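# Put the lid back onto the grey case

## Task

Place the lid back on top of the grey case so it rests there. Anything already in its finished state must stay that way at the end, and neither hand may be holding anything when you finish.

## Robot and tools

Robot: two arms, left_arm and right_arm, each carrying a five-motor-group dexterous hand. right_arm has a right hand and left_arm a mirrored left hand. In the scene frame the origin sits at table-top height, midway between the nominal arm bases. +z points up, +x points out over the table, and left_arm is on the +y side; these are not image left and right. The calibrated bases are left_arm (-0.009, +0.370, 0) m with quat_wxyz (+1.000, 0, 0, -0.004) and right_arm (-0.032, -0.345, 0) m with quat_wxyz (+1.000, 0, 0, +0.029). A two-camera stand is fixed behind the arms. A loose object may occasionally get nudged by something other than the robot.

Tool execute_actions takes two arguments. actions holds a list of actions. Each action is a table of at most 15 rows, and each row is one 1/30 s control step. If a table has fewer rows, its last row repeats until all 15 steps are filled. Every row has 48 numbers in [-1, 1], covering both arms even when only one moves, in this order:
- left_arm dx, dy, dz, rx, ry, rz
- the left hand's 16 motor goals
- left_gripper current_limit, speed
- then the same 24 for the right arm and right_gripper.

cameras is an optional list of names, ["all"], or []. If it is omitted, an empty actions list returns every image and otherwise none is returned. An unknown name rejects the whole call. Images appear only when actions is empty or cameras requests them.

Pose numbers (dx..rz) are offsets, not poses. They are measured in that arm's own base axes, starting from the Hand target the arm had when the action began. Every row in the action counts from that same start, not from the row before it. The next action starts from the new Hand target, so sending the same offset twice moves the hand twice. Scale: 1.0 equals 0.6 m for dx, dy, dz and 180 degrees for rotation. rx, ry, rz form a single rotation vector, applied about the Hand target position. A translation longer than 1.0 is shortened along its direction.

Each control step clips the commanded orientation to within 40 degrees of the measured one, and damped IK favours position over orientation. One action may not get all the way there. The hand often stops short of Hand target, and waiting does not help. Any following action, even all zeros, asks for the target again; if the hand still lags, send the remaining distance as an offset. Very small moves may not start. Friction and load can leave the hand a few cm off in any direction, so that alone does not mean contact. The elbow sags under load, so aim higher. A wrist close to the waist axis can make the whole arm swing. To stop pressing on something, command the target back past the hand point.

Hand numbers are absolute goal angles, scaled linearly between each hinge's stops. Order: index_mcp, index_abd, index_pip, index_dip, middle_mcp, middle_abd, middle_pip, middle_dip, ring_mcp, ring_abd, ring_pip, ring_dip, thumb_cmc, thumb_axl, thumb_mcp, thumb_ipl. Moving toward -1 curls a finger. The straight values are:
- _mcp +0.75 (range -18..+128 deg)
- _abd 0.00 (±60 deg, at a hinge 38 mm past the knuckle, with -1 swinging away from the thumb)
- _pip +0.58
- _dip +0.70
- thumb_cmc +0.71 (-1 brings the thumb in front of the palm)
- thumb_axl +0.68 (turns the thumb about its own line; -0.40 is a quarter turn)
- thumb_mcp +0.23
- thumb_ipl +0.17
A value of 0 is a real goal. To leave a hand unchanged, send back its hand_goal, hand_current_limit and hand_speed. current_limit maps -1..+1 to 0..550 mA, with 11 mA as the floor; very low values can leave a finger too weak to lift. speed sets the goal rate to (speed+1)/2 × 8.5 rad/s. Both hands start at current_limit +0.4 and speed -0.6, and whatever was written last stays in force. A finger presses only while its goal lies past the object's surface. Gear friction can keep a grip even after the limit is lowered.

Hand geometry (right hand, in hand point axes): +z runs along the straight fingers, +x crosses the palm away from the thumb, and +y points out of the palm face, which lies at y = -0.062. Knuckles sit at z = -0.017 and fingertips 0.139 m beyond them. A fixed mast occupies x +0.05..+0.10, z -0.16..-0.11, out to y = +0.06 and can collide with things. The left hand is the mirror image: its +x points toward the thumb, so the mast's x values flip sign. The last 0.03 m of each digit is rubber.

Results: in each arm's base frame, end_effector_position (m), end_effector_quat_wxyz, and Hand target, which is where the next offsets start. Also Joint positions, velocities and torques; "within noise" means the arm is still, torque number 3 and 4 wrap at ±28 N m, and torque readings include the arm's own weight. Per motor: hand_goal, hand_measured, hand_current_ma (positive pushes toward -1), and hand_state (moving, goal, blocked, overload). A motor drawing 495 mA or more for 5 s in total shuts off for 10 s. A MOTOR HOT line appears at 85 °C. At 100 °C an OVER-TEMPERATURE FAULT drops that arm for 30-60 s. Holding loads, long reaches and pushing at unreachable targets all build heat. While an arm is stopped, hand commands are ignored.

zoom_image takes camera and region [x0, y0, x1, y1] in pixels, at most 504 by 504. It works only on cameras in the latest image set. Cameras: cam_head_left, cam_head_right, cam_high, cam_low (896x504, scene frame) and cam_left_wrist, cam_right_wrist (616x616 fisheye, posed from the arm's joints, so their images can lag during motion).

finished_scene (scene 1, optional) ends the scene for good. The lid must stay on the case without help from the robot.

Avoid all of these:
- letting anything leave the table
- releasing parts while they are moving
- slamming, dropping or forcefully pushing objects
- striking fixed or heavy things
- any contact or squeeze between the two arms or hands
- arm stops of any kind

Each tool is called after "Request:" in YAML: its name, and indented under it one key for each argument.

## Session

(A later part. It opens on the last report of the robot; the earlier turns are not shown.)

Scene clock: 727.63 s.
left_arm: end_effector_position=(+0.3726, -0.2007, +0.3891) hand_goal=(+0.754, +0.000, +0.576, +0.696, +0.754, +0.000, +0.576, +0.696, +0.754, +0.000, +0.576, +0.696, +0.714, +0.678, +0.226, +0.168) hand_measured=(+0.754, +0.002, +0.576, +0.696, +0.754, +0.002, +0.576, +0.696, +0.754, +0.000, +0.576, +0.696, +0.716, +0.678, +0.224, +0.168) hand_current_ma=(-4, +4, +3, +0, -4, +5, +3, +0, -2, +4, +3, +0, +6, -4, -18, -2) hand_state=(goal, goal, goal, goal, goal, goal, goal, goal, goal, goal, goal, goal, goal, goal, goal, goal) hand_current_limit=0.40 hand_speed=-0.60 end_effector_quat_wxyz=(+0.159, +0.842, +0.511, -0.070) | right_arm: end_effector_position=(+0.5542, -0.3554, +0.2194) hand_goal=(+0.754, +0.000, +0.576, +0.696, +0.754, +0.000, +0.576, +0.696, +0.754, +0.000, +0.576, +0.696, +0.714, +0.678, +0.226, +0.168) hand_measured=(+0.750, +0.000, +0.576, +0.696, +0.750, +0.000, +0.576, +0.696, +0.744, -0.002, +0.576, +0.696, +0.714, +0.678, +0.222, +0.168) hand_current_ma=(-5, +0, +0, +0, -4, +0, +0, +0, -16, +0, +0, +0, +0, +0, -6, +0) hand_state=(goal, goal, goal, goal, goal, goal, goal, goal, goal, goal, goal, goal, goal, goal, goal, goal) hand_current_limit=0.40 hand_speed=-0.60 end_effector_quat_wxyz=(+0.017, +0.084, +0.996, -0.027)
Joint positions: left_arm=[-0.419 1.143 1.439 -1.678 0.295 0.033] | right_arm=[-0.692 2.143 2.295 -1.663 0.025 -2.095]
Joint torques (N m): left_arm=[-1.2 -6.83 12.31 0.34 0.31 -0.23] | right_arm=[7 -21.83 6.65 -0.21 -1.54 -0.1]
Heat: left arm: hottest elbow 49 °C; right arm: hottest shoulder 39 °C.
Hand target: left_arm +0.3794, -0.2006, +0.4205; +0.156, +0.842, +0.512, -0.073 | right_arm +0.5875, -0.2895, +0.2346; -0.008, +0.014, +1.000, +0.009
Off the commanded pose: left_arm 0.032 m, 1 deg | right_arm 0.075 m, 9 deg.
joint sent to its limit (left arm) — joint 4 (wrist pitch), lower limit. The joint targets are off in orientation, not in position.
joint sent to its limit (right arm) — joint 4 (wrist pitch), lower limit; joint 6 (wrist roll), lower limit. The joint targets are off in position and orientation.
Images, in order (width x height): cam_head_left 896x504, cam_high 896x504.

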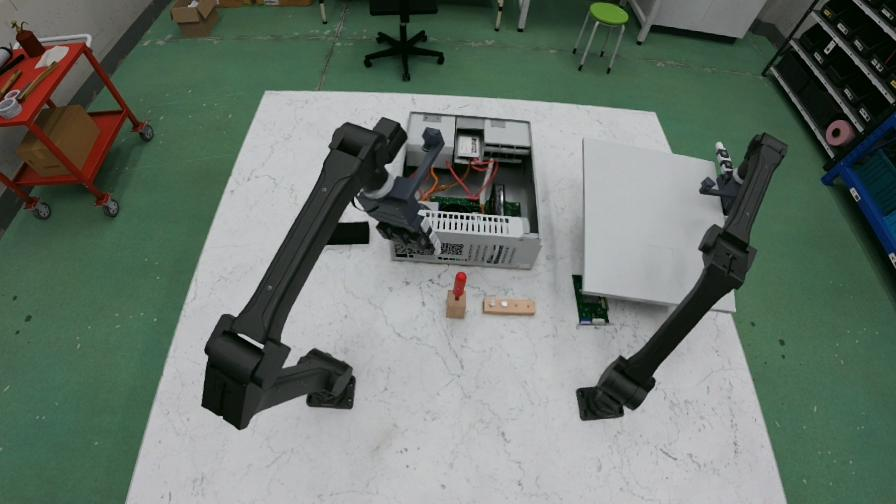

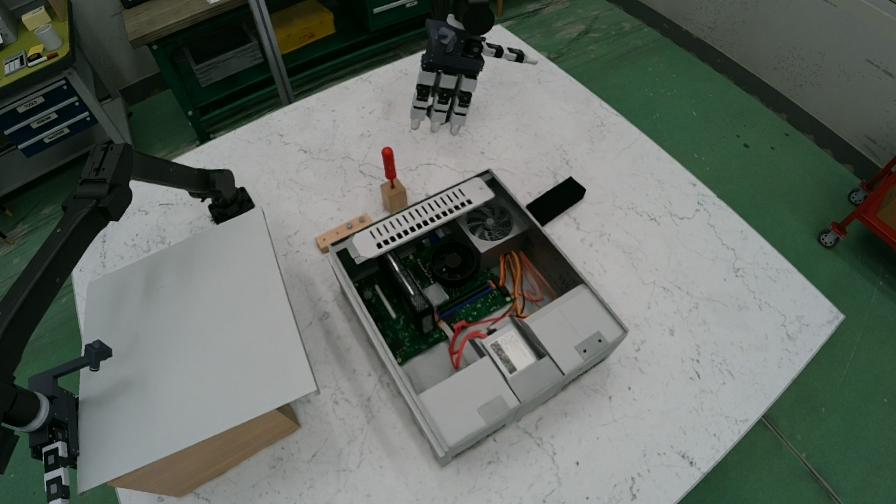

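Request:
execute_actions:
  actions:
    - [[-0.033,-0.133,-0.013,0,0,-0.0766,0.754,0,0.576,0.696,0.754,0,0.576,0.696,0.754,0,0.576,0.696,0.714,0.678,0.226,0.168,0.4,-0.6,0,0,0,0,0,0,0.754,0,0.576,0.696,0.754,0,0.576,0.696,0.754,0,0.576,0.696,0.714,0.678,0.226,0.168,0.4,-0.6]]
    - [[-0.033,-0.133,-0.013,0,0,-0.0766,0.754,0,0.576,0.696,0.754,0,0.576,0.696,0.754,0,0.576,0.696,0.714,0.678,0.226,0.168,0.4,-0.6,0,0,0,0,0,0,0.754,0,0.576,0.696,0.754,0,0.576,0.696,0.754,0,0.576,0.696,0.714,0.678,0.226,0.168,0.4,-0.6]]
    - [[-0.033,-0.133,-0.013,0,0,-0.0766,0.754,0,0.576,0.696,0.754,0,0.576,0.696,0.754,0,0.576,0.696,0.714,0.678,0.226,0.168,0.4,-0.6,0,0,0,0,0,0,0.754,0,0.576,0.696,0.754,0,0.576,0.696,0.754,0,0.576,0.696,0.714,0.678,0.226,0.168,0.4,-0.6]]
    - [[-0.033,-0.133,-0.013,0,0,-0.0766,0.754,0,0.576,0.696,0.754,0,0.576,0.696,0.754,0,0.576,0.696,0.714,0.678,0.226,0.168,0.4,-0.6,0,0,0,0,0,0,0.754,0,0.576,0.696,0.754,0,0.576,0.696,0.754,0,0.576,0.696,0.714,0.678,0.226,0.168,0.4,-0.6]]
    - [[-0.033,-0.133,-0.013,0,0,-0.0766,0.754,0,0.576,0.696,0.754,0,0.576,0.696,0.754,0,0.576,0.696,0.714,0.678,0.226,0.168,0.4,-0.6,0,0,0,0,0,0,0.754,0,0.576,0.696,0.754,0,0.576,0.696,0.754,0,0.576,0.696,0.714,0.678,0.226,0.168,0.4,-0.6]]
  cameras: ["cam_head_left", "cam_head_right", "cam_high", "cam_low", "cam_left_wrist"]

Scene clock: 742.43 s.
left_arm: end_effector_position=(+0.2735, -0.5928, +0.3499) hand_goal=(+0.754, +0.000, +0.576, +0.696, +0.754, +0.000, +0.576, +0.696, +0.754, +0.000, +0.576, +0.696, +0.714, +0.678, +0.226, +0.168) hand_measured=(+0.756, +0.002, +0.576, +0.696, +0.756, +0.002, +0.576, +0.696, +0.756, +0.000, +0.576, +0.696, +0.716, +0.678, +0.224, +0.168) hand_current_ma=(+10, +4, +3, +0, +7, +5, +3, +0, +5, +4, +3, +0, +13, -4, -18, -2) hand_state=(goal, goal, goal, goal, goal, goal, goal, goal, goal, goal, goal, goal, goal, goal, goal, goal) hand_current_limit=0.40 hand_speed=-0.60 end_effector_quat_wxyz=(+0.141, +0.982, -0.024, -0.123) | right_arm: end_effector_position=(+0.5542, -0.3554, +0.2194) hand_goal=(+0.754, +0.000, +0.576, +0.696, +0.754, +0.000, +0.576, +0.696, +0.754, +0.000, +0.576, +0.696, +0.714, +0.678, +0.226, +0.168) hand_measured=(+0.750, +0.000, +0.576, +0.696, +0.750, +0.000, +0.576, +0.696, +0.744, -0.002, +0.576, +0.696, +0.714, +0.678, +0.222, +0.168) hand_current_ma=(-5, +0, +0, +0, -4, +0, +0, +0, -16, +0, +0, +0, +0, +0, -6, +0) hand_state=(goal, goal, goal, goal, goal, goal, goal, goal, goal, goal, goal, goal, goal, goal, goal, goal) hand_current_limit=0.40 hand_speed=-0.60 end_effector_quat_wxyz=(+0.017, +0.084, +0.996, -0.027)
Joint positions: left_arm=[-1.001 1.782 1.992 -1.68 0.364 0.601] | right_arm=[-0.692 2.143 2.295 -1.663 0.025 -2.095]
Joint torques (N m): left_arm=[-0.91 -17.08 12.27 0.17 0.52 0.11] | right_arm=[6.83 -22.01 6.76 -0.34 -1.54 -0.11]
Heat: left arm: hottest elbow 51 °C; right arm: hottest shoulder 39 °C.
Hand target: left_arm +0.2804, -0.5996, +0.3816; +0.087, +0.984, -0.054, -0.148 | right_arm +0.5875, -0.2895, +0.2346; -0.008, +0.014, +1.000, +0.009
Off the commanded pose: left_arm 0.033 m, 8 deg | right_arm 0.075 m, 9 deg.
joint sent to its limit (left arm) — joint 4 (wrist pitch), lower limit. The joint targets are off in orientation, not in position.
joint sent to its limit (right arm) — joint 4 (wrist pitch), lower limit; joint 6 (wrist roll), lower limit. The joint targets are off in position and orientation.
camera_calibration:
cam_left_wrist: T_world_to_cam=[[-0.724131, 0.68966, -0.00155506, 0.575858], [0.634711, 0.667314, 0.389658, 0.0487834], [0.269769, 0.281177, -0.920958, 0.543074], [0, 0, 0, 1]] pos_world=[0.239529, -0.5824, 0.482035]
Images, in order (width x height): cam_head_left 896x504, cam_head_right 896x504, cam_high 896x504, cam_low 896x504, cam_left_wrist 616x616.

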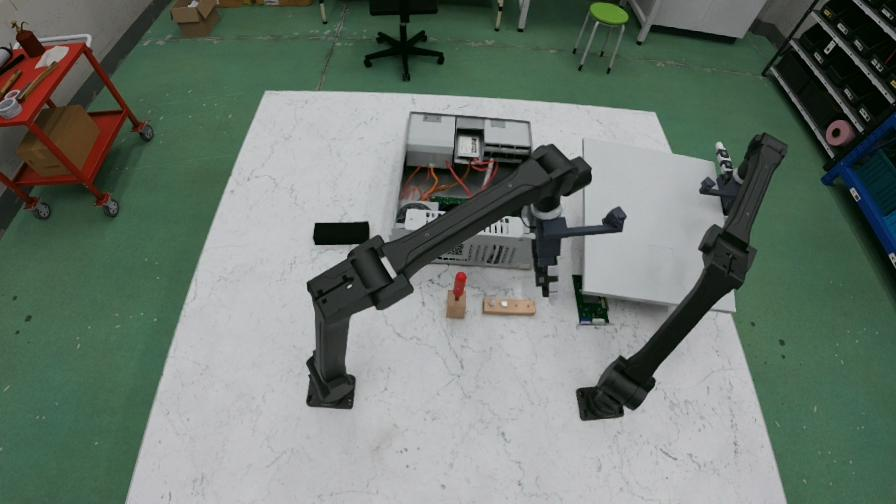

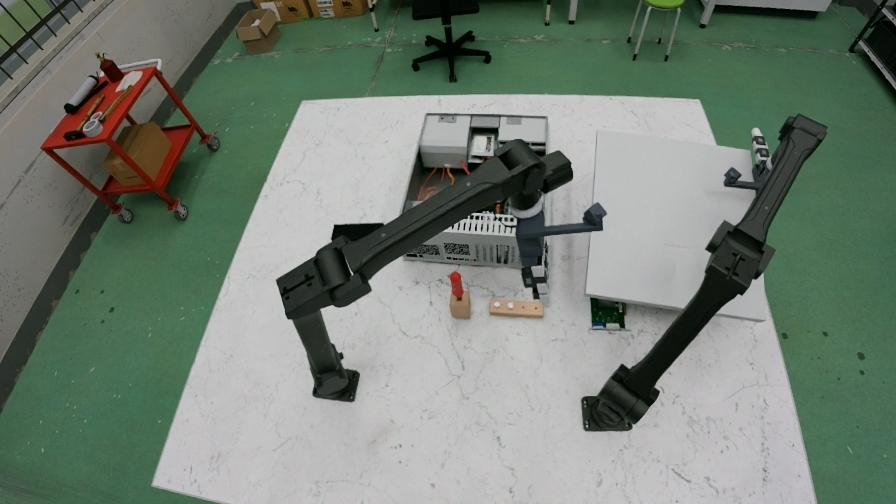

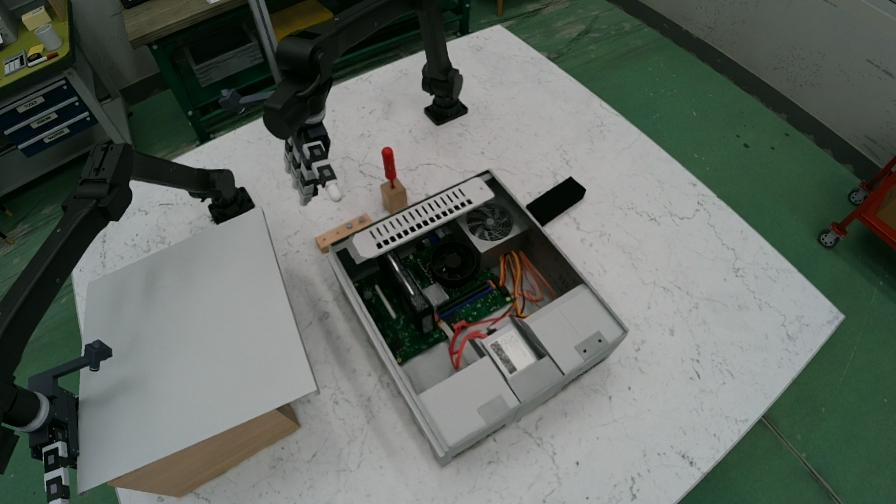

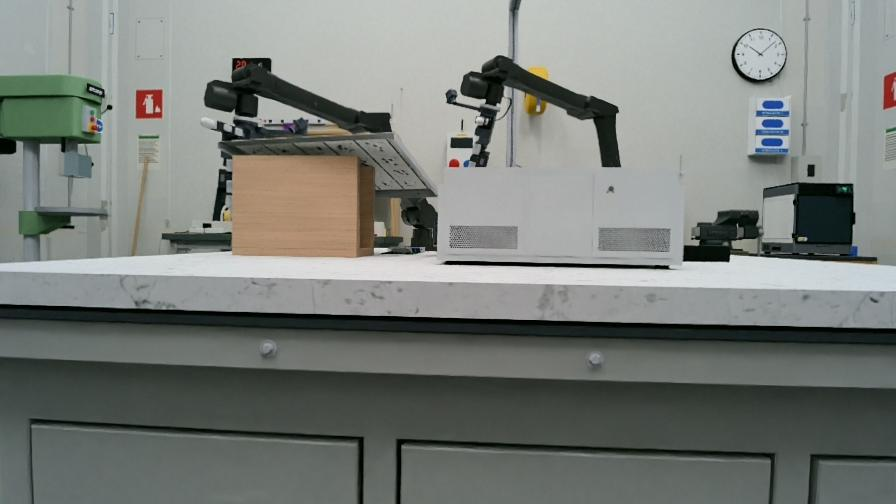

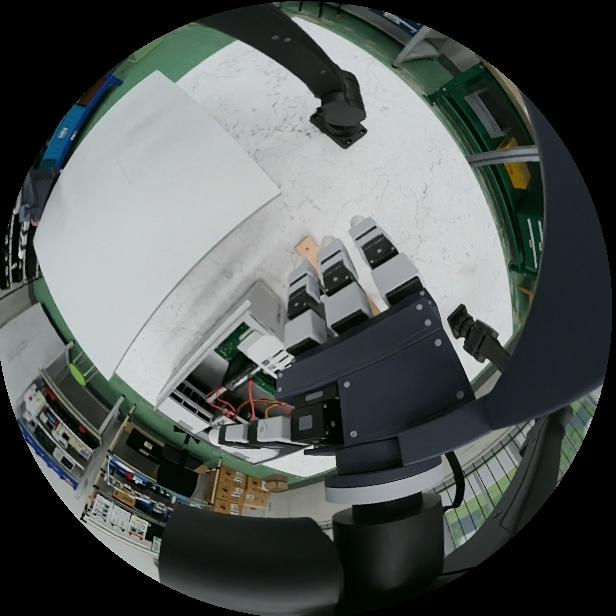

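Request:
execute_actions:
  actions:
    - [[0.045,-0.011,-0.05,0.026,-0.049,0.003,0.754,0,0.576,0.696,0.754,0,0.576,0.696,0.754,0,0.576,0.696,0.714,0.678,0.226,0.168,0.4,-0.6,0,0,0,0,0,0,0.754,0,0.576,0.696,0.754,0,0.576,0.696,0.754,0,0.576,0.696,0.714,0.678,0.226,0.168,0.4,-0.6]]
    - [[0.045,-0.011,-0.05,0.026,-0.049,0.003,0.754,0,-0.7,0.696,0.754,0,-0.7,0.696,0.754,0,-0.7,0.696,0.714,0.678,0.226,0.168,0.4,-0.6,0,0,0,0,0,0,0.754,0,0.576,0.696,0.754,0,0.576,0.696,0.754,0,0.576,0.696,0.714,0.678,0.226,0.168,0.4,-0.6]]
    - [[0,0,-0.05,0,0,0,0.754,0,-0.7,0.696,0.754,0,-0.7,0.696,0.754,0,-0.7,0.696,0.714,0.678,0.226,0.168,0.4,-0.6,0,0,0,0,0,0,0.754,0,0.576,0.696,0.754,0,0.576,0.696,0.754,0,0.576,0.696,0.714,0.678,0.226,0.168,0.4,-0.6]]
  cameras: ["cam_head_left", "cam_high", "cam_left_wrist"]

Scene clock: 789.97 s.
left_arm: end_effector_position=(+0.3356, -0.6031, +0.2785) hand_goal=(+0.754, +0.000, -0.700, +0.696, +0.754, +0.000, -0.700, +0.696, +0.754, +0.000, -0.700, +0.696, +0.714, +0.678, +0.226, +0.168) hand_measured=(+0.756, +0.000, -0.690, +0.696, +0.756, +0.000, -0.692, +0.696, +0.754, +0.000, -0.692, +0.696, +0.716, +0.678, +0.222, +0.168) hand_current_ma=(+7, +4, +44, +0, +5, +4, +39, +0, +4, +3, +38, +0, +13, -4, -21, -2) hand_state=(goal, goal, goal, goal, goal, goal, goal, goal, goal, goal, goal, goal, goal, goal, goal, goal) hand_current_limit=0.40 hand_speed=-0.60 end_effector_quat_wxyz=(+0.022, +0.999, -0.032, +0.012) | right_arm: end_effector_position=(+0.5542, -0.3554, +0.2194) hand_goal=(+0.754, +0.000, +0.576, +0.696, +0.754, +0.000, +0.576, +0.696, +0.754, +0.000, +0.576, +0.696, +0.714, +0.678, +0.226, +0.168) hand_measured=(+0.750, +0.000, +0.576, +0.696, +0.750, +0.000, +0.576, +0.696, +0.744, -0.002, +0.576, +0.696, +0.714, +0.678, +0.222, +0.168) hand_current_ma=(-5, +0, +0, +0, -4, +0, +0, +0, -16, +0, +0, +0, +0, +0, -6, +0) hand_state=(goal, goal, goal, goal, goal, goal, goal, goal, goal, goal, goal, goal, goal, goal, goal, goal) hand_current_limit=0.40 hand_speed=-0.60 end_effector_quat_wxyz=(+0.017, +0.084, +0.996, -0.027)
Joint positions: left_arm=[-1.017 1.928 2.085 -1.68 0.005 0.618] | right_arm=[-0.692 2.143 2.295 -1.663 0.025 -2.095]
Joint torques (N m): left_arm=[-1.85 -18.49 10.71 0.12 -0.03 0.07] | right_arm=[7.12 -21.83 6.63 -0.25 -1.51 -0.13]
Heat: left arm: hottest elbow 51 °C; right arm: hottest shoulder 39 °C.
Hand target: left_arm +0.3345, -0.6128, +0.2915; -0.001, +0.999, -0.046, +0.001 | right_arm +0.5875, -0.2895, +0.2346; -0.008, +0.014, +1.000, +0.009
Off the commanded pose: left_arm 0.016 m, 3 deg | right_arm 0.075 m, 9 deg.
joint sent to its limit (left arm) — joint 4 (wrist pitch), lower limit. The joint targets are off in orientation, not in position.
joint sent to its limit (right arm) — joint 4 (wrist pitch), lower limit; joint 6 (wrist roll), lower limit. The joint targets are off in position and orientation.
camera_calibration:
cam_left_wrist: T_world_to_cam=[[-0.714368, 0.698586, -0.040695, 0.640791], [0.485982, 0.537123, 0.689435, -0.0680216], [0.503488, 0.472733, -0.723204, 0.445562], [0, 0, 0, 1]] pos_world=[0.266483, -0.621743, 0.395205]
Images, in order (width x height): cam_head_left 896x504, cam_high 896x504, cam_left_wrist 616x616.

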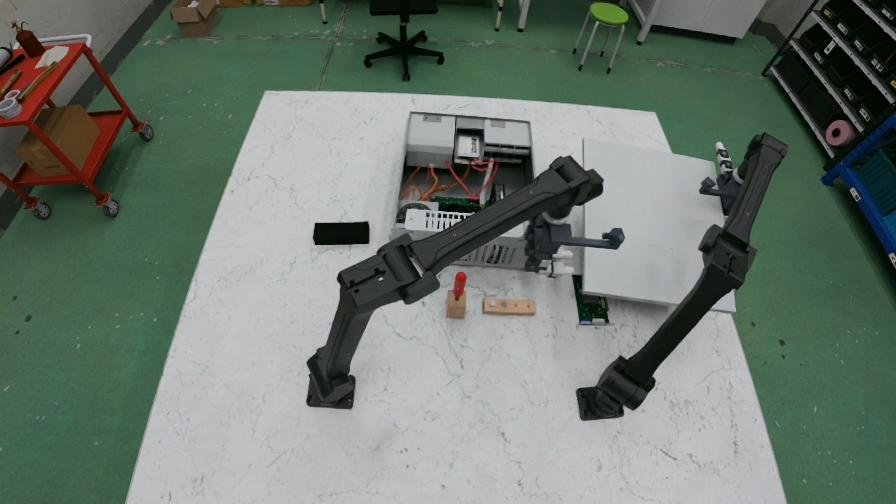

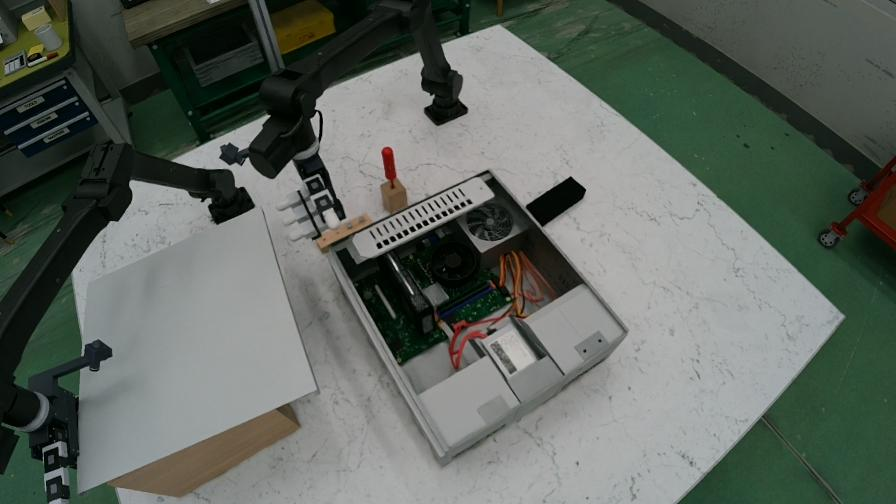

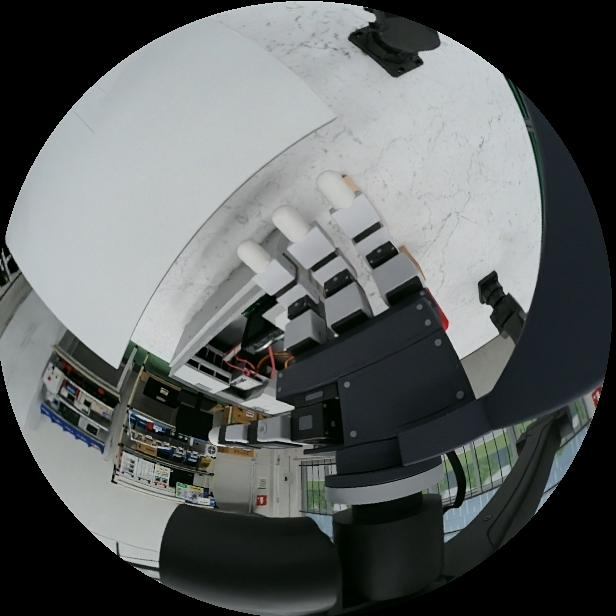

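Request:
execute_actions:
  actions:
    - [[0,0,-0.06,0,0,0,0.754,0,-0.7,0.696,0.754,0,-0.7,0.696,0.754,0,-0.7,0.696,0.714,0.678,0.226,0.168,0.4,-0.6,0,0,0,0,0,0,0.754,0,0.576,0.696,0.754,0,0.576,0.696,0.754,0,0.576,0.696,0.714,0.678,0.226,0.168,0.4,-0.6]]
    - [[0,0,-0.06,0,0,0,0.754,0,-0.7,0.696,0.754,0,-0.7,0.696,0.754,0,-0.7,0.696,0.714,0.678,0.226,0.168,0.4,-0.6,0,0,0,0,0,0,0.754,0,0.576,0.696,0.754,0,0.576,0.696,0.754,0,0.576,0.696,0.714,0.678,0.226,0.168,0.4,-0.6]]
  cameras: ["cam_head_left", "cam_head_right", "cam_low", "cam_left_wrist"]

Request:
zoom_image:
  camera: "cam_low"
  region: [300, 100, 500, 280]

Request:
zoom_image:
  camera: "cam_head_right"
  region: [480, 180, 680, 340]

Request:
zoom_image:
  camera: "cam_left_wrist"
  region: [100, 50, 500, 400]

Scene clock: 803.40 s.
left_arm: end_effector_position=(+0.3390, -0.6086, +0.2242) hand_goal=(+0.754, +0.000, -0.700, +0.696, +0.754, +0.000, -0.700, +0.696, +0.754, +0.000, -0.700, +0.696, +0.714, +0.678, +0.226, +0.168) hand_measured=(+0.756, +0.000, -0.692, +0.696, +0.756, +0.000, -0.692, +0.696, +0.754, +0.000, -0.692, +0.696, +0.716, +0.678, +0.222, +0.168) hand_current_ma=(+7, +4, +40, +0, +5, +4, +35, +0, +4, +3, +35, +0, +11, -4, -21, -2) hand_state=(goal, goal, goal, goal, goal, goal, goal, goal, goal, goal, goal, goal, goal, goal, goal, goal) hand_current_limit=0.40 hand_speed=-0.60 end_effector_quat_wxyz=(-0.001, +0.999, -0.034, +0.000) | right_arm: end_effector_position=(+0.5542, -0.3554, +0.2194) hand_goal=(+0.754, +0.000, +0.576, +0.696, +0.754, +0.000, +0.576, +0.696, +0.754, +0.000, +0.576, +0.696, +0.714, +0.678, +0.226, +0.168) hand_measured=(+0.750, +0.000, +0.576, +0.696, +0.750, +0.000, +0.576, +0.696, +0.744, -0.002, +0.576, +0.696, +0.714, +0.678, +0.222, +0.168) hand_current_ma=(-5, +0, +0, +0, -4, +0, +0, +0, -16, +0, +0, +0, +0, +0, -6, +0) hand_state=(goal, goal, goal, goal, goal, goal, goal, goal, goal, goal, goal, goal, goal, goal, goal, goal) hand_current_limit=0.40 hand_speed=-0.60 end_effector_quat_wxyz=(+0.017, +0.084, +0.996, -0.027)
Joint positions: left_arm=[-1.017 1.973 2.024 -1.623 0 0.62] | right_arm=[-0.692 2.143 2.295 -1.663 0.025 -2.095]
Joint torques (N m): left_arm=[-1.85 -19.43 7.56 0.64 -0.04 0.07] | right_arm=[6.77 -22.12 6.8 -0.31 -1.53 -0.11]
Heat: left arm: hottest elbow 54 °C; right arm: hottest shoulder 39 °C.
Hand target: left_arm +0.3345, -0.6127, +0.2195; -0.001, +0.999, -0.046, +0.001 | right_arm +0.5875, -0.2895, +0.2346; -0.008, +0.014, +1.000, +0.009
Off the commanded pose: left_arm 0.008 m, 1 deg | right_arm 0.075 m, 9 deg.
joint sent to its limit (right arm) — joint 4 (wrist pitch), lower limit; joint 6 (wrist roll), lower limit. The joint targets are off in position and orientation.
camera_calibration:
cam_left_wrist: T_world_to_cam=[[-0.712392, 0.701746, 0.00707235, 0.635459], [0.5034, 0.503964, 0.701861, -0.0581524], [0.488964, 0.50356, -0.712279, 0.428347], [0, 0, 0, 1]] pos_world=[0.272524, -0.632323, 0.341423]
Images, in order (width x height): cam_head_left 896x504, cam_head_right 896x504, cam_low 896x504, cam_left_wrist 616x616.

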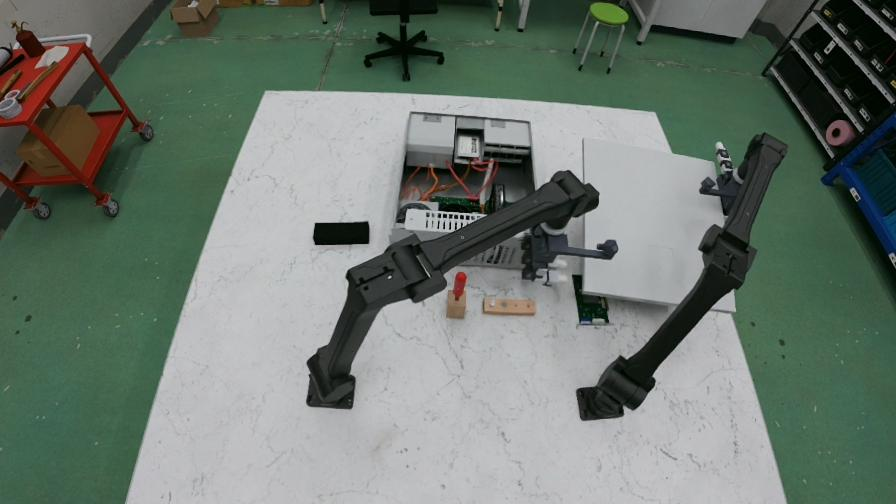

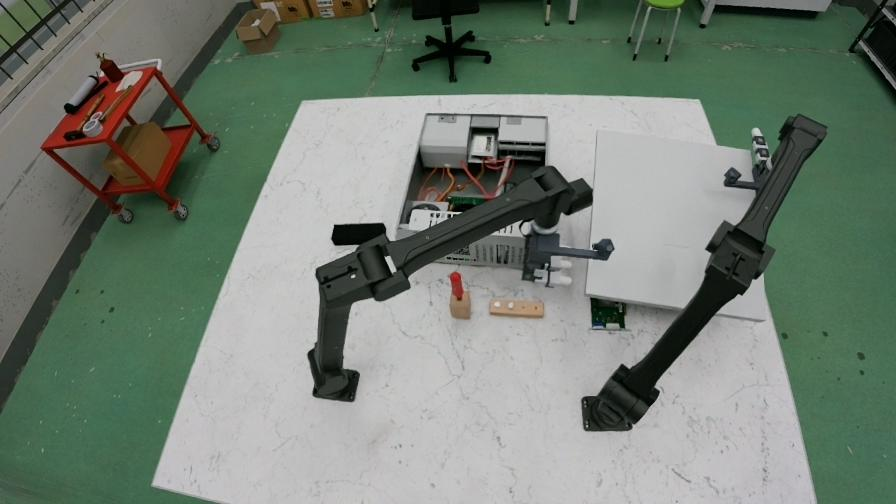

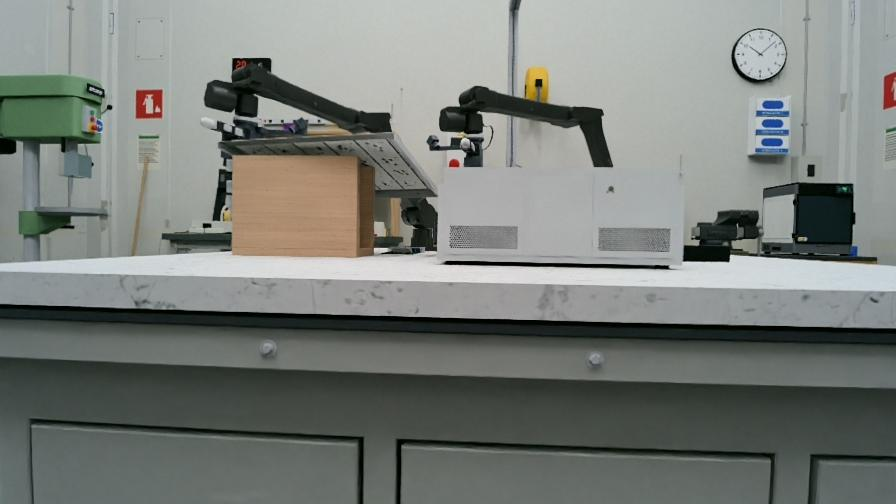

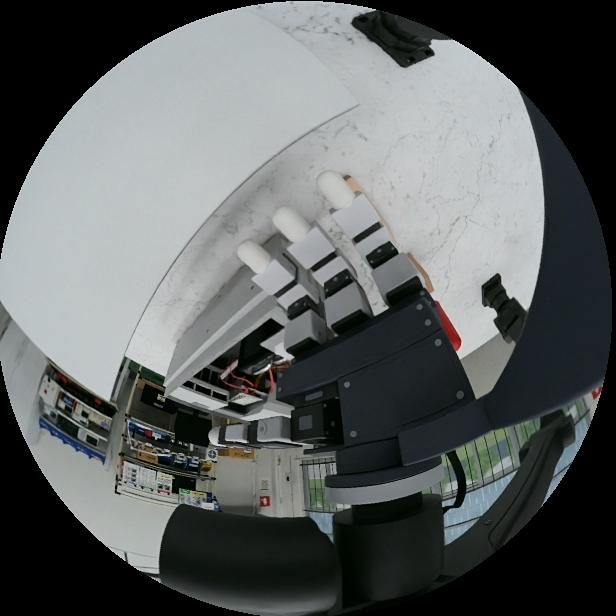

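Scaled by 2.520.

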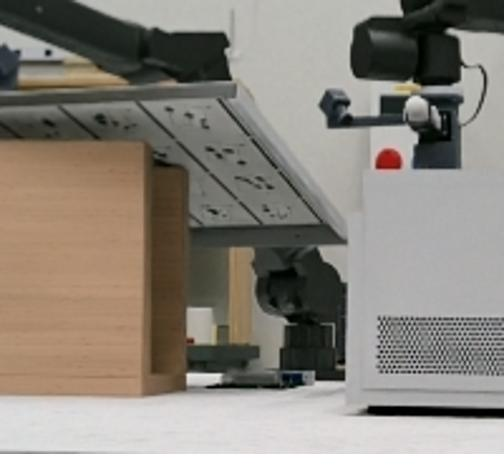

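Scaled by 2.520.

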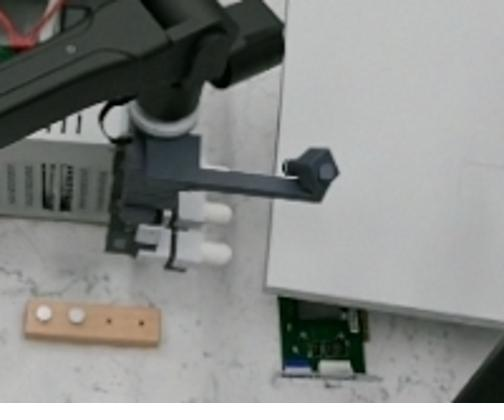

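Scaled by 1.260 from the camera's 616x616 image, which has a finer 880x880 frame.

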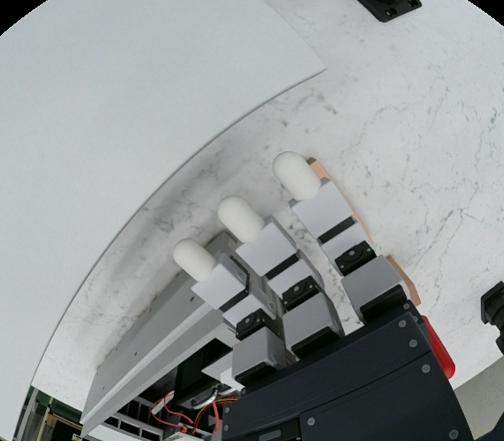

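Request:
execute_actions:
  actions:
    - [[0,0,-0.048,0,0,0,0.754,0,-0.7,0.696,0.754,0,-0.7,0.696,0.754,0,-0.7,0.696,0.714,0.678,0.226,0.168,0.4,-0.6,0,0,0,0,0,0,0.754,0,0.576,0.696,0.754,0,0.576,0.696,0.754,0,0.576,0.696,0.714,0.678,0.226,0.168,0.4,-0.6]]
    - [[-0.01,-0.06,0,0,0,0,0.754,0,-0.7,0.696,0.754,0,-0.7,0.696,0.754,0,-0.7,0.696,0.714,0.678,0.226,0.168,0.4,-0.6,0,0,0,0,0,0,0.754,0,0.576,0.696,0.754,0,0.576,0.696,0.754,0,0.576,0.696,0.714,0.678,0.226,0.168,0.4,-0.6]]
    - [[-0.01,-0.06,0,0,0,0,0.754,0,-0.7,0.696,0.754,0,-0.7,0.696,0.754,0,-0.7,0.696,0.714,0.678,0.226,0.168,0.4,-0.6,0,0,0,0,0,0,0.754,0,0.576,0.696,0.754,0,0.576,0.696,0.754,0,0.576,0.696,0.714,0.678,0.226,0.168,0.4,-0.6]]
  cameras: ["cam_head_right", "cam_low", "cam_left_wrist"]

Request:
zoom_image:
  camera: "cam_head_right"
  region: [480, 180, 680, 340]

Request:
zoom_image:
  camera: "cam_low"
  region: [350, 130, 500, 270]

Scene clock: 828.27 s.
left_arm: end_effector_position=(+0.3149, -0.6717, +0.1701) hand_goal=(+0.754, +0.000, -0.700, +0.696, +0.754, +0.000, -0.700, +0.696, +0.754, +0.000, -0.700, +0.696, +0.714, +0.678, +0.226, +0.168) hand_measured=(+0.756, +0.000, -0.692, +0.696, +0.756, +0.000, -0.692, +0.696, +0.754, +0.000, -0.692, +0.696, +0.716, +0.678, +0.222, +0.168) hand_current_ma=(+7, +4, +39, +0, +5, +4, +35, +0, +4, +3, +34, +0, +6, -4, -21, -2) hand_state=(goal, goal, goal, goal, goal, goal, goal, goal, goal, goal, goal, goal, goal, goal, goal, goal) hand_current_limit=0.40 hand_speed=-0.60 end_effector_quat_wxyz=(-0.018, +0.998, -0.053, -0.010) | right_arm: end_effector_position=(+0.5542, -0.3554, +0.2194) hand_goal=(+0.754, +0.000, +0.576, +0.696, +0.754, +0.000, +0.576, +0.696, +0.754, +0.000, +0.576, +0.696, +0.714, +0.678, +0.226, +0.168) hand_measured=(+0.750, +0.000, +0.576, +0.696, +0.750, +0.000, +0.576, +0.696, +0.744, -0.002, +0.576, +0.696, +0.714, +0.678, +0.222, +0.168) hand_current_ma=(-5, +0, +0, +0, -4, +0, +0, +0, -16, +0, +0, +0, +0, +0, -6, +0) hand_state=(goal, goal, goal, goal, goal, goal, goal, goal, goal, goal, goal, goal, goal, goal, goal, goal) hand_current_limit=0.40 hand_speed=-0.60 end_effector_quat_wxyz=(+0.017, +0.084, +0.996, -0.027)
Joint positions: left_arm=[-1.095 2.152 2.182 -1.642 -0.001 0.583] | right_arm=[-0.692 2.143 2.295 -1.663 0.025 -2.095]
Joint torques (N m): left_arm=[-1.32 -20.95 12.29 -0.32 0.04 -0.28] | right_arm=[7.06 -21.89 6.65 -0.27 -1.52 -0.1]
Heat: left arm: hottest elbow 51 °C; right arm: hottest shoulder 40 °C.
Hand target: left_arm +0.3225, -0.6848, +0.1908; -0.001, +0.999, -0.046, +0.001 | right_arm +0.5875, -0.2895, +0.2346; -0.008, +0.014, +1.000, +0.009
Off the commanded pose: left_arm 0.026 m, 3 deg | right_arm 0.075 m, 9 deg.
joint sent to its limit (right arm) — joint 4 (wrist pitch), lower limit; joint 6 (wrist roll), lower limit. The joint targets are off in position and orientation.
camera_calibration:
cam_left_wrist: T_world_to_cam=[[-0.683531, 0.728497, 0.045566, 0.665308], [0.535322, 0.457885, 0.709769, -0.0185796], [0.496201, 0.509542, -0.702959, 0.433555], [0, 0, 0, 1]] pos_world=[0.249575, -0.697082, 0.287643]
Images, in order (width x height): cam_head_right 896x504, cam_low 896x504, cam_left_wrist 616x616.

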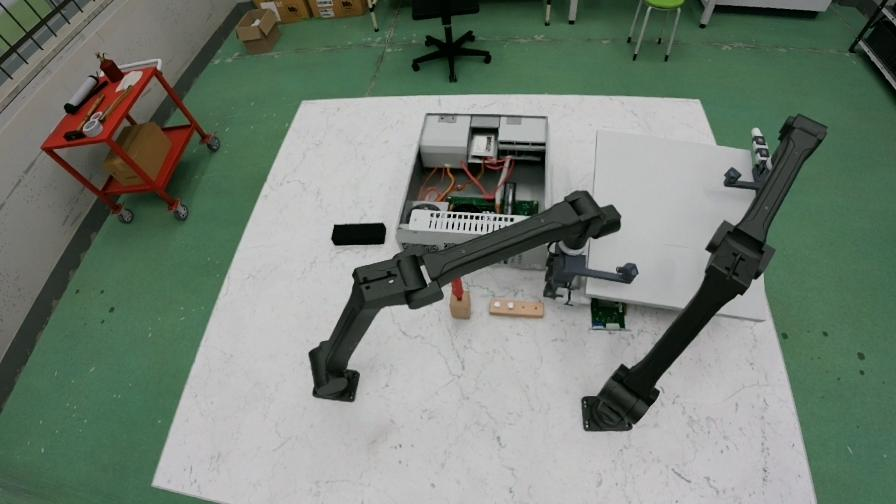

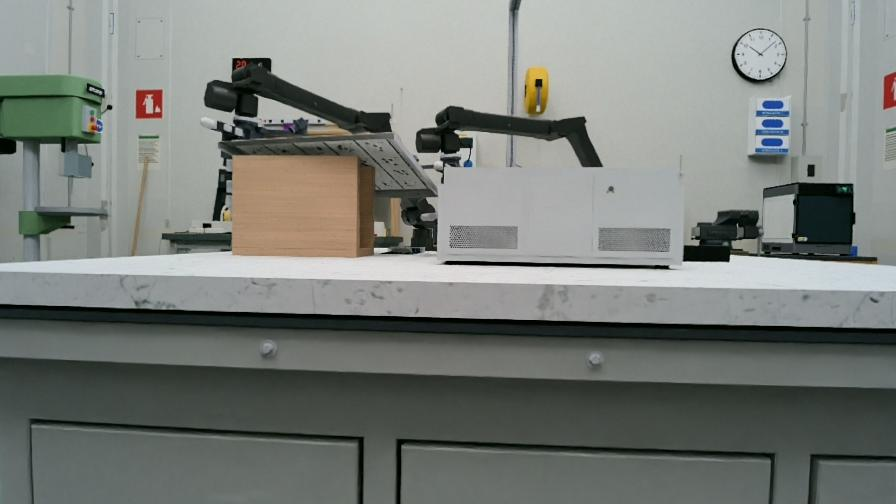

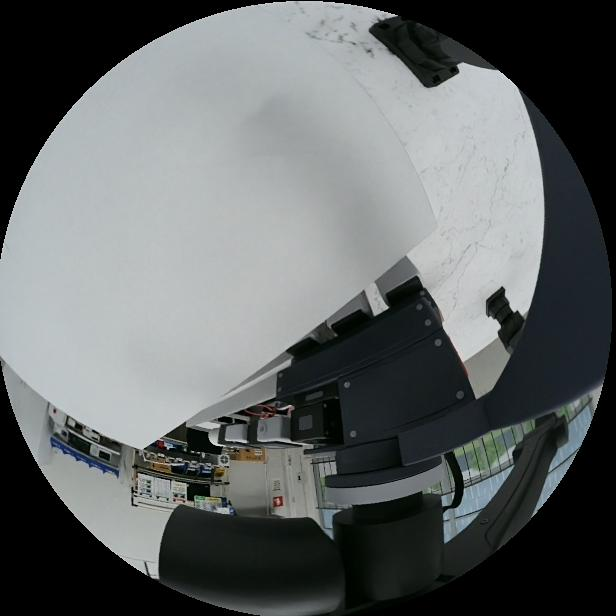

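Scaled by 2.520.

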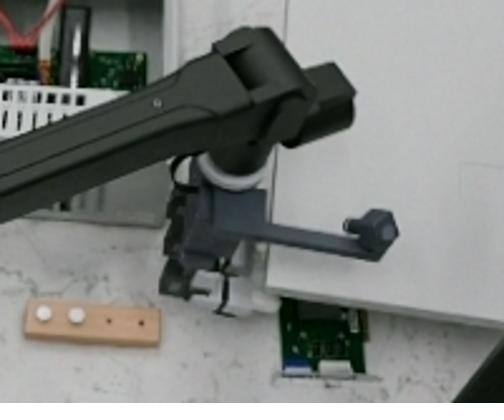

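Scaled by 3.360.

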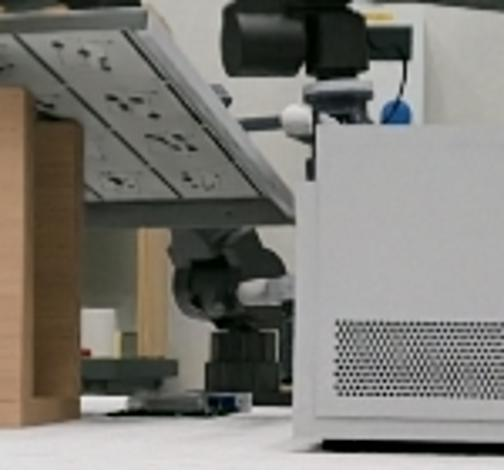

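Request:
execute_actions:
  actions:
    - [[0,-0.055,0.02,0,0,0,0.754,0,-0.7,0.696,0.754,0,-0.7,0.696,0.754,0,-0.7,0.696,0.714,0.678,0.226,0.168,0.4,-0.6,0,0,0,0,0,0,0.754,0,0.576,0.696,0.754,0,0.576,0.696,0.754,0,0.576,0.696,0.714,0.678,0.226,0.168,0.4,-0.6]]
    - [[0,0,0.025,0,0,0,0.754,0,-0.7,0.696,0.754,0,-0.7,0.696,0.754,0,-0.7,0.696,0.714,0.678,0.226,0.168,0.4,-0.6,0,0,0,0,0,0,0.754,0,0.576,0.696,0.754,0,0.576,0.696,0.754,0,0.576,0.696,0.714,0.678,0.226,0.168,0.4,-0.6]]
  cameras: ["cam_low", "cam_left_wrist"]

Request:
zoom_image:
  camera: "cam_low"
  region: [350, 130, 500, 270]

Scene clock: 838.93 s.
left_arm: end_effector_position=(+0.3173, -0.7057, +0.1878) hand_goal=(+0.754, +0.000, -0.700, +0.696, +0.754, +0.000, -0.700, +0.696, +0.754, +0.000, -0.700, +0.696, +0.714, +0.678, +0.226, +0.168) hand_measured=(+0.756, +0.000, -0.692, +0.696, +0.756, +0.000, -0.692, +0.696, +0.754, +0.000, -0.692, +0.696, +0.716, +0.678, +0.222, +0.168) hand_current_ma=(+7, +4, +39, +0, +5, +4, +35, +0, +4, +3, +34, +0, +6, -4, -21, -2) hand_state=(goal, goal, goal, goal, goal, goal, goal, goal, goal, goal, goal, goal, goal, goal, goal, goal) hand_current_limit=0.40 hand_speed=-0.60 end_effector_quat_wxyz=(+0.006, +0.999, -0.051, +0.004) | right_arm: end_effector_position=(+0.5542, -0.3554, +0.2194) hand_goal=(+0.754, +0.000, +0.576, +0.696, +0.754, +0.000, +0.576, +0.696, +0.754, +0.000, +0.576, +0.696, +0.714, +0.678, +0.226, +0.168) hand_measured=(+0.750, +0.000, +0.576, +0.696, +0.750, +0.000, +0.576, +0.696, +0.744, -0.002, +0.576, +0.696, +0.714, +0.678, +0.222, +0.168) hand_current_ma=(-5, +0, +0, +0, -4, +0, +0, +0, -16, +0, +0, +0, +0, +0, -6, +0) hand_state=(goal, goal, goal, goal, goal, goal, goal, goal, goal, goal, goal, goal, goal, goal, goal, goal) hand_current_limit=0.40 hand_speed=-0.60 end_effector_quat_wxyz=(+0.017, +0.084, +0.996, -0.027)
Joint positions: left_arm=[-1.114 2.227 2.345 -1.676 -0.001 0.559] | right_arm=[-0.692 2.143 2.295 -1.663 0.025 -2.095]
Joint torques (N m): left_arm=[-1.32 -22.77 12.48 -0.18 0.1 -0.28] | right_arm=[6.89 -22.12 6.76 -0.25 -1.54 -0.08]
Heat: left arm: hottest elbow 53 °C; right arm: hottest shoulder 40 °C.
Hand target: left_arm +0.3225, -0.7177, +0.2176; -0.001, +0.999, -0.046, +0.001 | right_arm +0.5875, -0.2895, +0.2346; -0.008, +0.014, +1.000, +0.009
Off the commanded pose: left_arm 0.033 m, 1 deg | right_arm 0.075 m, 9 deg.
joint sent to its limit (left arm) — joint 4 (wrist pitch), lower limit. The joint targets are off in orientation, not in position.
joint sent to its limit (right arm) — joint 4 (wrist pitch), lower limit; joint 6 (wrist roll), lower limit. The joint targets are off in position and orientation.
camera_calibration:
cam_left_wrist: T_world_to_cam=[[-0.686783, 0.726824, -0.00740285, 0.700682], [0.516, 0.494696, 0.699299, 0.0171956], [0.51193, 0.476447, -0.714791, 0.436007], [0, 0, 0, 1]] pos_world=[0.249139, -0.725514, 0.304816]
Images, in order (width x height): cam_low 896x504, cam_left_wrist 616x616.

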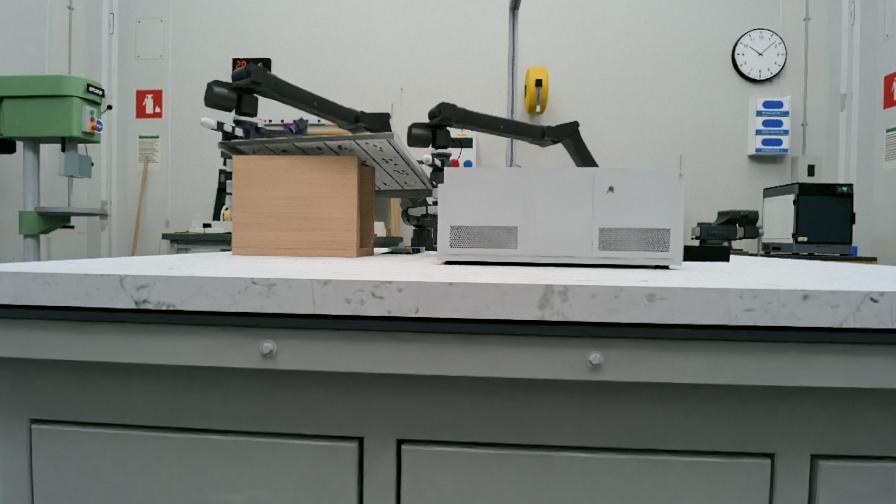

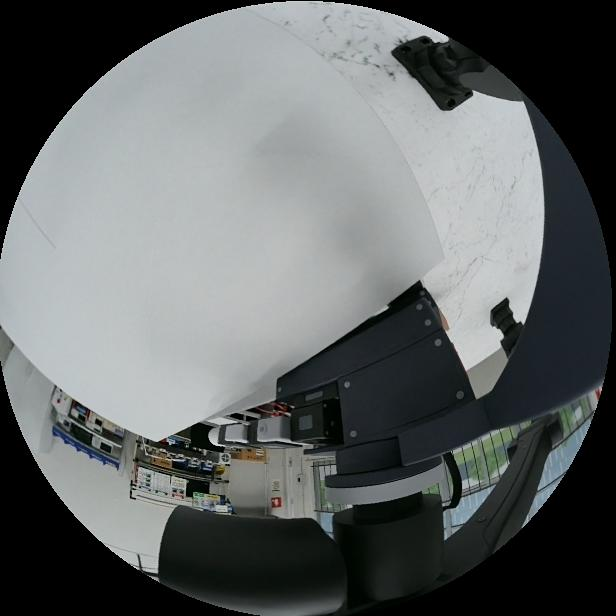

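Scaled by 3.360.

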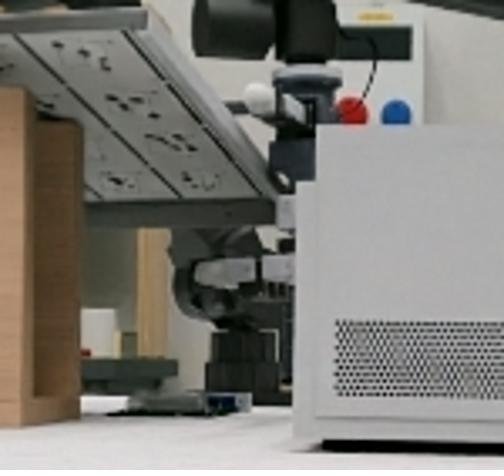

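Request:
execute_actions:
  actions:
    - [[0,0,0.03,0,0,0,0.754,0,-0.7,0.696,0.754,0,-0.7,0.696,0.754,0,-0.7,0.696,0.714,0.678,0.226,0.168,0.4,-0.6,0,0,0,0,0,0,0.754,0,0.576,0.696,0.754,0,0.576,0.696,0.754,0,0.576,0.696,0.714,0.678,0.226,0.168,0.4,-0.6]]
    - [[0,0,0.02,0,0,0,0.754,0,-0.7,0.696,0.754,0,-0.7,0.696,0.754,0,-0.7,0.696,0.714,0.678,0.226,0.168,0.4,-0.6,0,0,0,0,0,0,0.754,0,0.576,0.696,0.754,0,0.576,0.696,0.754,0,0.576,0.696,0.714,0.678,0.226,0.168,0.4,-0.6]]
  cameras: ["cam_low", "cam_left_wrist"]

Request:
zoom_image:
  camera: "cam_low"
  region: [350, 130, 500, 270]

Scene clock: 850.03 s.
left_arm: end_effector_position=(+0.3184, -0.7076, +0.2009) hand_goal=(+0.754, +0.000, -0.700, +0.696, +0.754, +0.000, -0.700, +0.696, +0.754, +0.000, -0.700, +0.696, +0.714, +0.678, +0.226, +0.168) hand_measured=(+0.756, +0.000, -0.692, +0.696, +0.756, +0.000, -0.692, +0.696, +0.754, +0.000, -0.692, +0.696, +0.716, +0.678, +0.222, +0.168) hand_current_ma=(+7, +4, +39, +0, +5, +4, +35, +0, +4, +3, +34, +0, +6, -4, -21, -2) hand_state=(goal, goal, goal, goal, goal, goal, goal, goal, goal, goal, goal, goal, goal, goal, goal, goal) hand_current_limit=0.40 hand_speed=-0.60 end_effector_quat_wxyz=(+0.016, +0.999, -0.051, +0.009) | right_arm: end_effector_position=(+0.5542, -0.3554, +0.2194) hand_goal=(+0.754, +0.000, +0.576, +0.696, +0.754, +0.000, +0.576, +0.696, +0.754, +0.000, +0.576, +0.696, +0.714, +0.678, +0.226, +0.168) hand_measured=(+0.750, +0.000, +0.576, +0.696, +0.750, +0.000, +0.576, +0.696, +0.744, -0.002, +0.576, +0.696, +0.714, +0.678, +0.222, +0.168) hand_current_ma=(-5, +0, +0, +0, -4, +0, +0, +0, -16, +0, +0, +0, +0, +0, -6, +0) hand_state=(goal, goal, goal, goal, goal, goal, goal, goal, goal, goal, goal, goal, goal, goal, goal, goal) hand_current_limit=0.40 hand_speed=-0.60 end_effector_quat_wxyz=(+0.017, +0.084, +0.996, -0.027)
Joint positions: left_arm=[-1.114 2.218 2.359 -1.676 -0.001 0.558] | right_arm=[-0.692 2.143 2.295 -1.663 0.025 -2.095]
Joint torques (N m): left_arm=[-1.44 -24.7 12.41 -0.1 0.15 -0.27] | right_arm=[7.06 -22.07 6.63 -0.18 -1.54 -0.1]
Heat: left arm: hottest elbow 53 °C; right arm: hottest shoulder 40 °C.
Hand target: left_arm +0.3225, -0.7177, +0.2477; -0.001, +0.999, -0.046, +0.001 | right_arm +0.5875, -0.2895, +0.2346; -0.008, +0.014, +1.000, +0.009
Off the commanded pose: left_arm 0.048 m, 2 deg | right_arm 0.075 m, 9 deg.
joint sent to its limit (left arm) — joint 4 (wrist pitch), lower limit. The joint targets are off in orientation, not in position.
joint sent to its limit (right arm) — joint 4 (wrist pitch), lower limit; joint 6 (wrist roll), lower limit. The joint targets are off in position and orientation.
camera_calibration:
cam_left_wrist: T_world_to_cam=[[-0.687749, 0.725374, -0.0288575, 0.706478], [0.508349, 0.509597, 0.694184, 0.0224541], [0.518249, 0.462755, -0.719218, 0.434927], [0, 0, 0, 1]] pos_world=[0.249065, -0.725168, 0.317607]
Images, in order (width x height): cam_low 896x504, cam_left_wrist 616x616.

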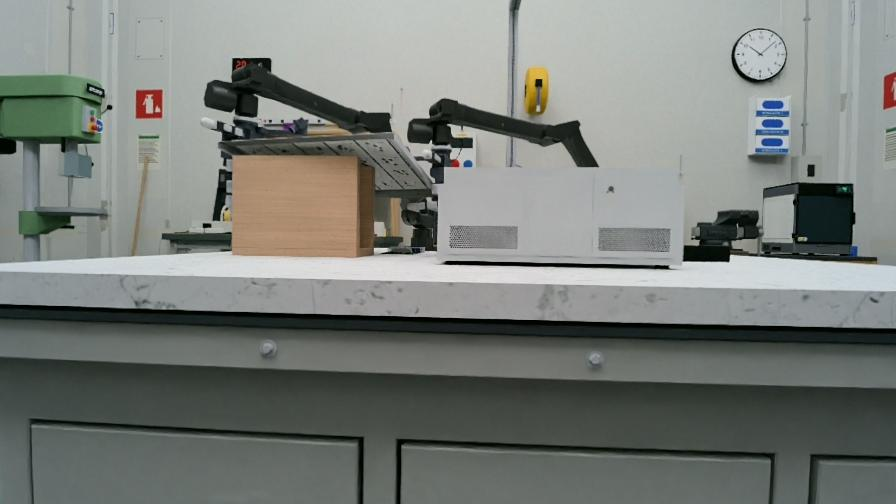

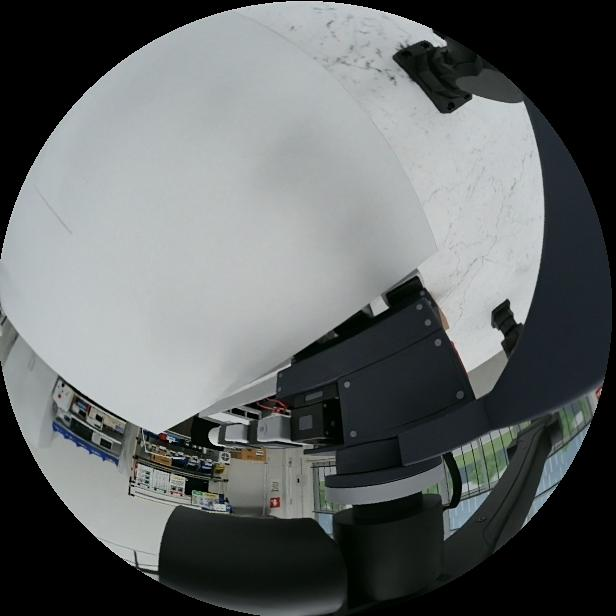

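Scaled by 3.360.

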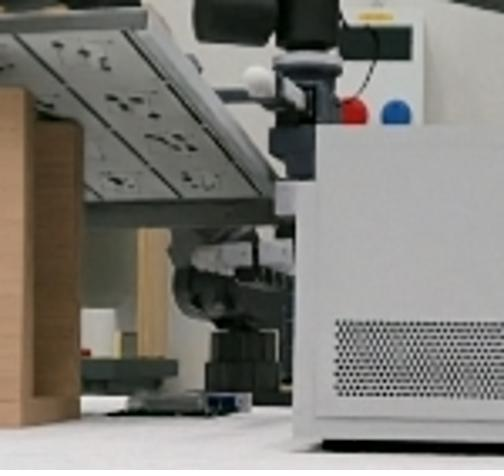

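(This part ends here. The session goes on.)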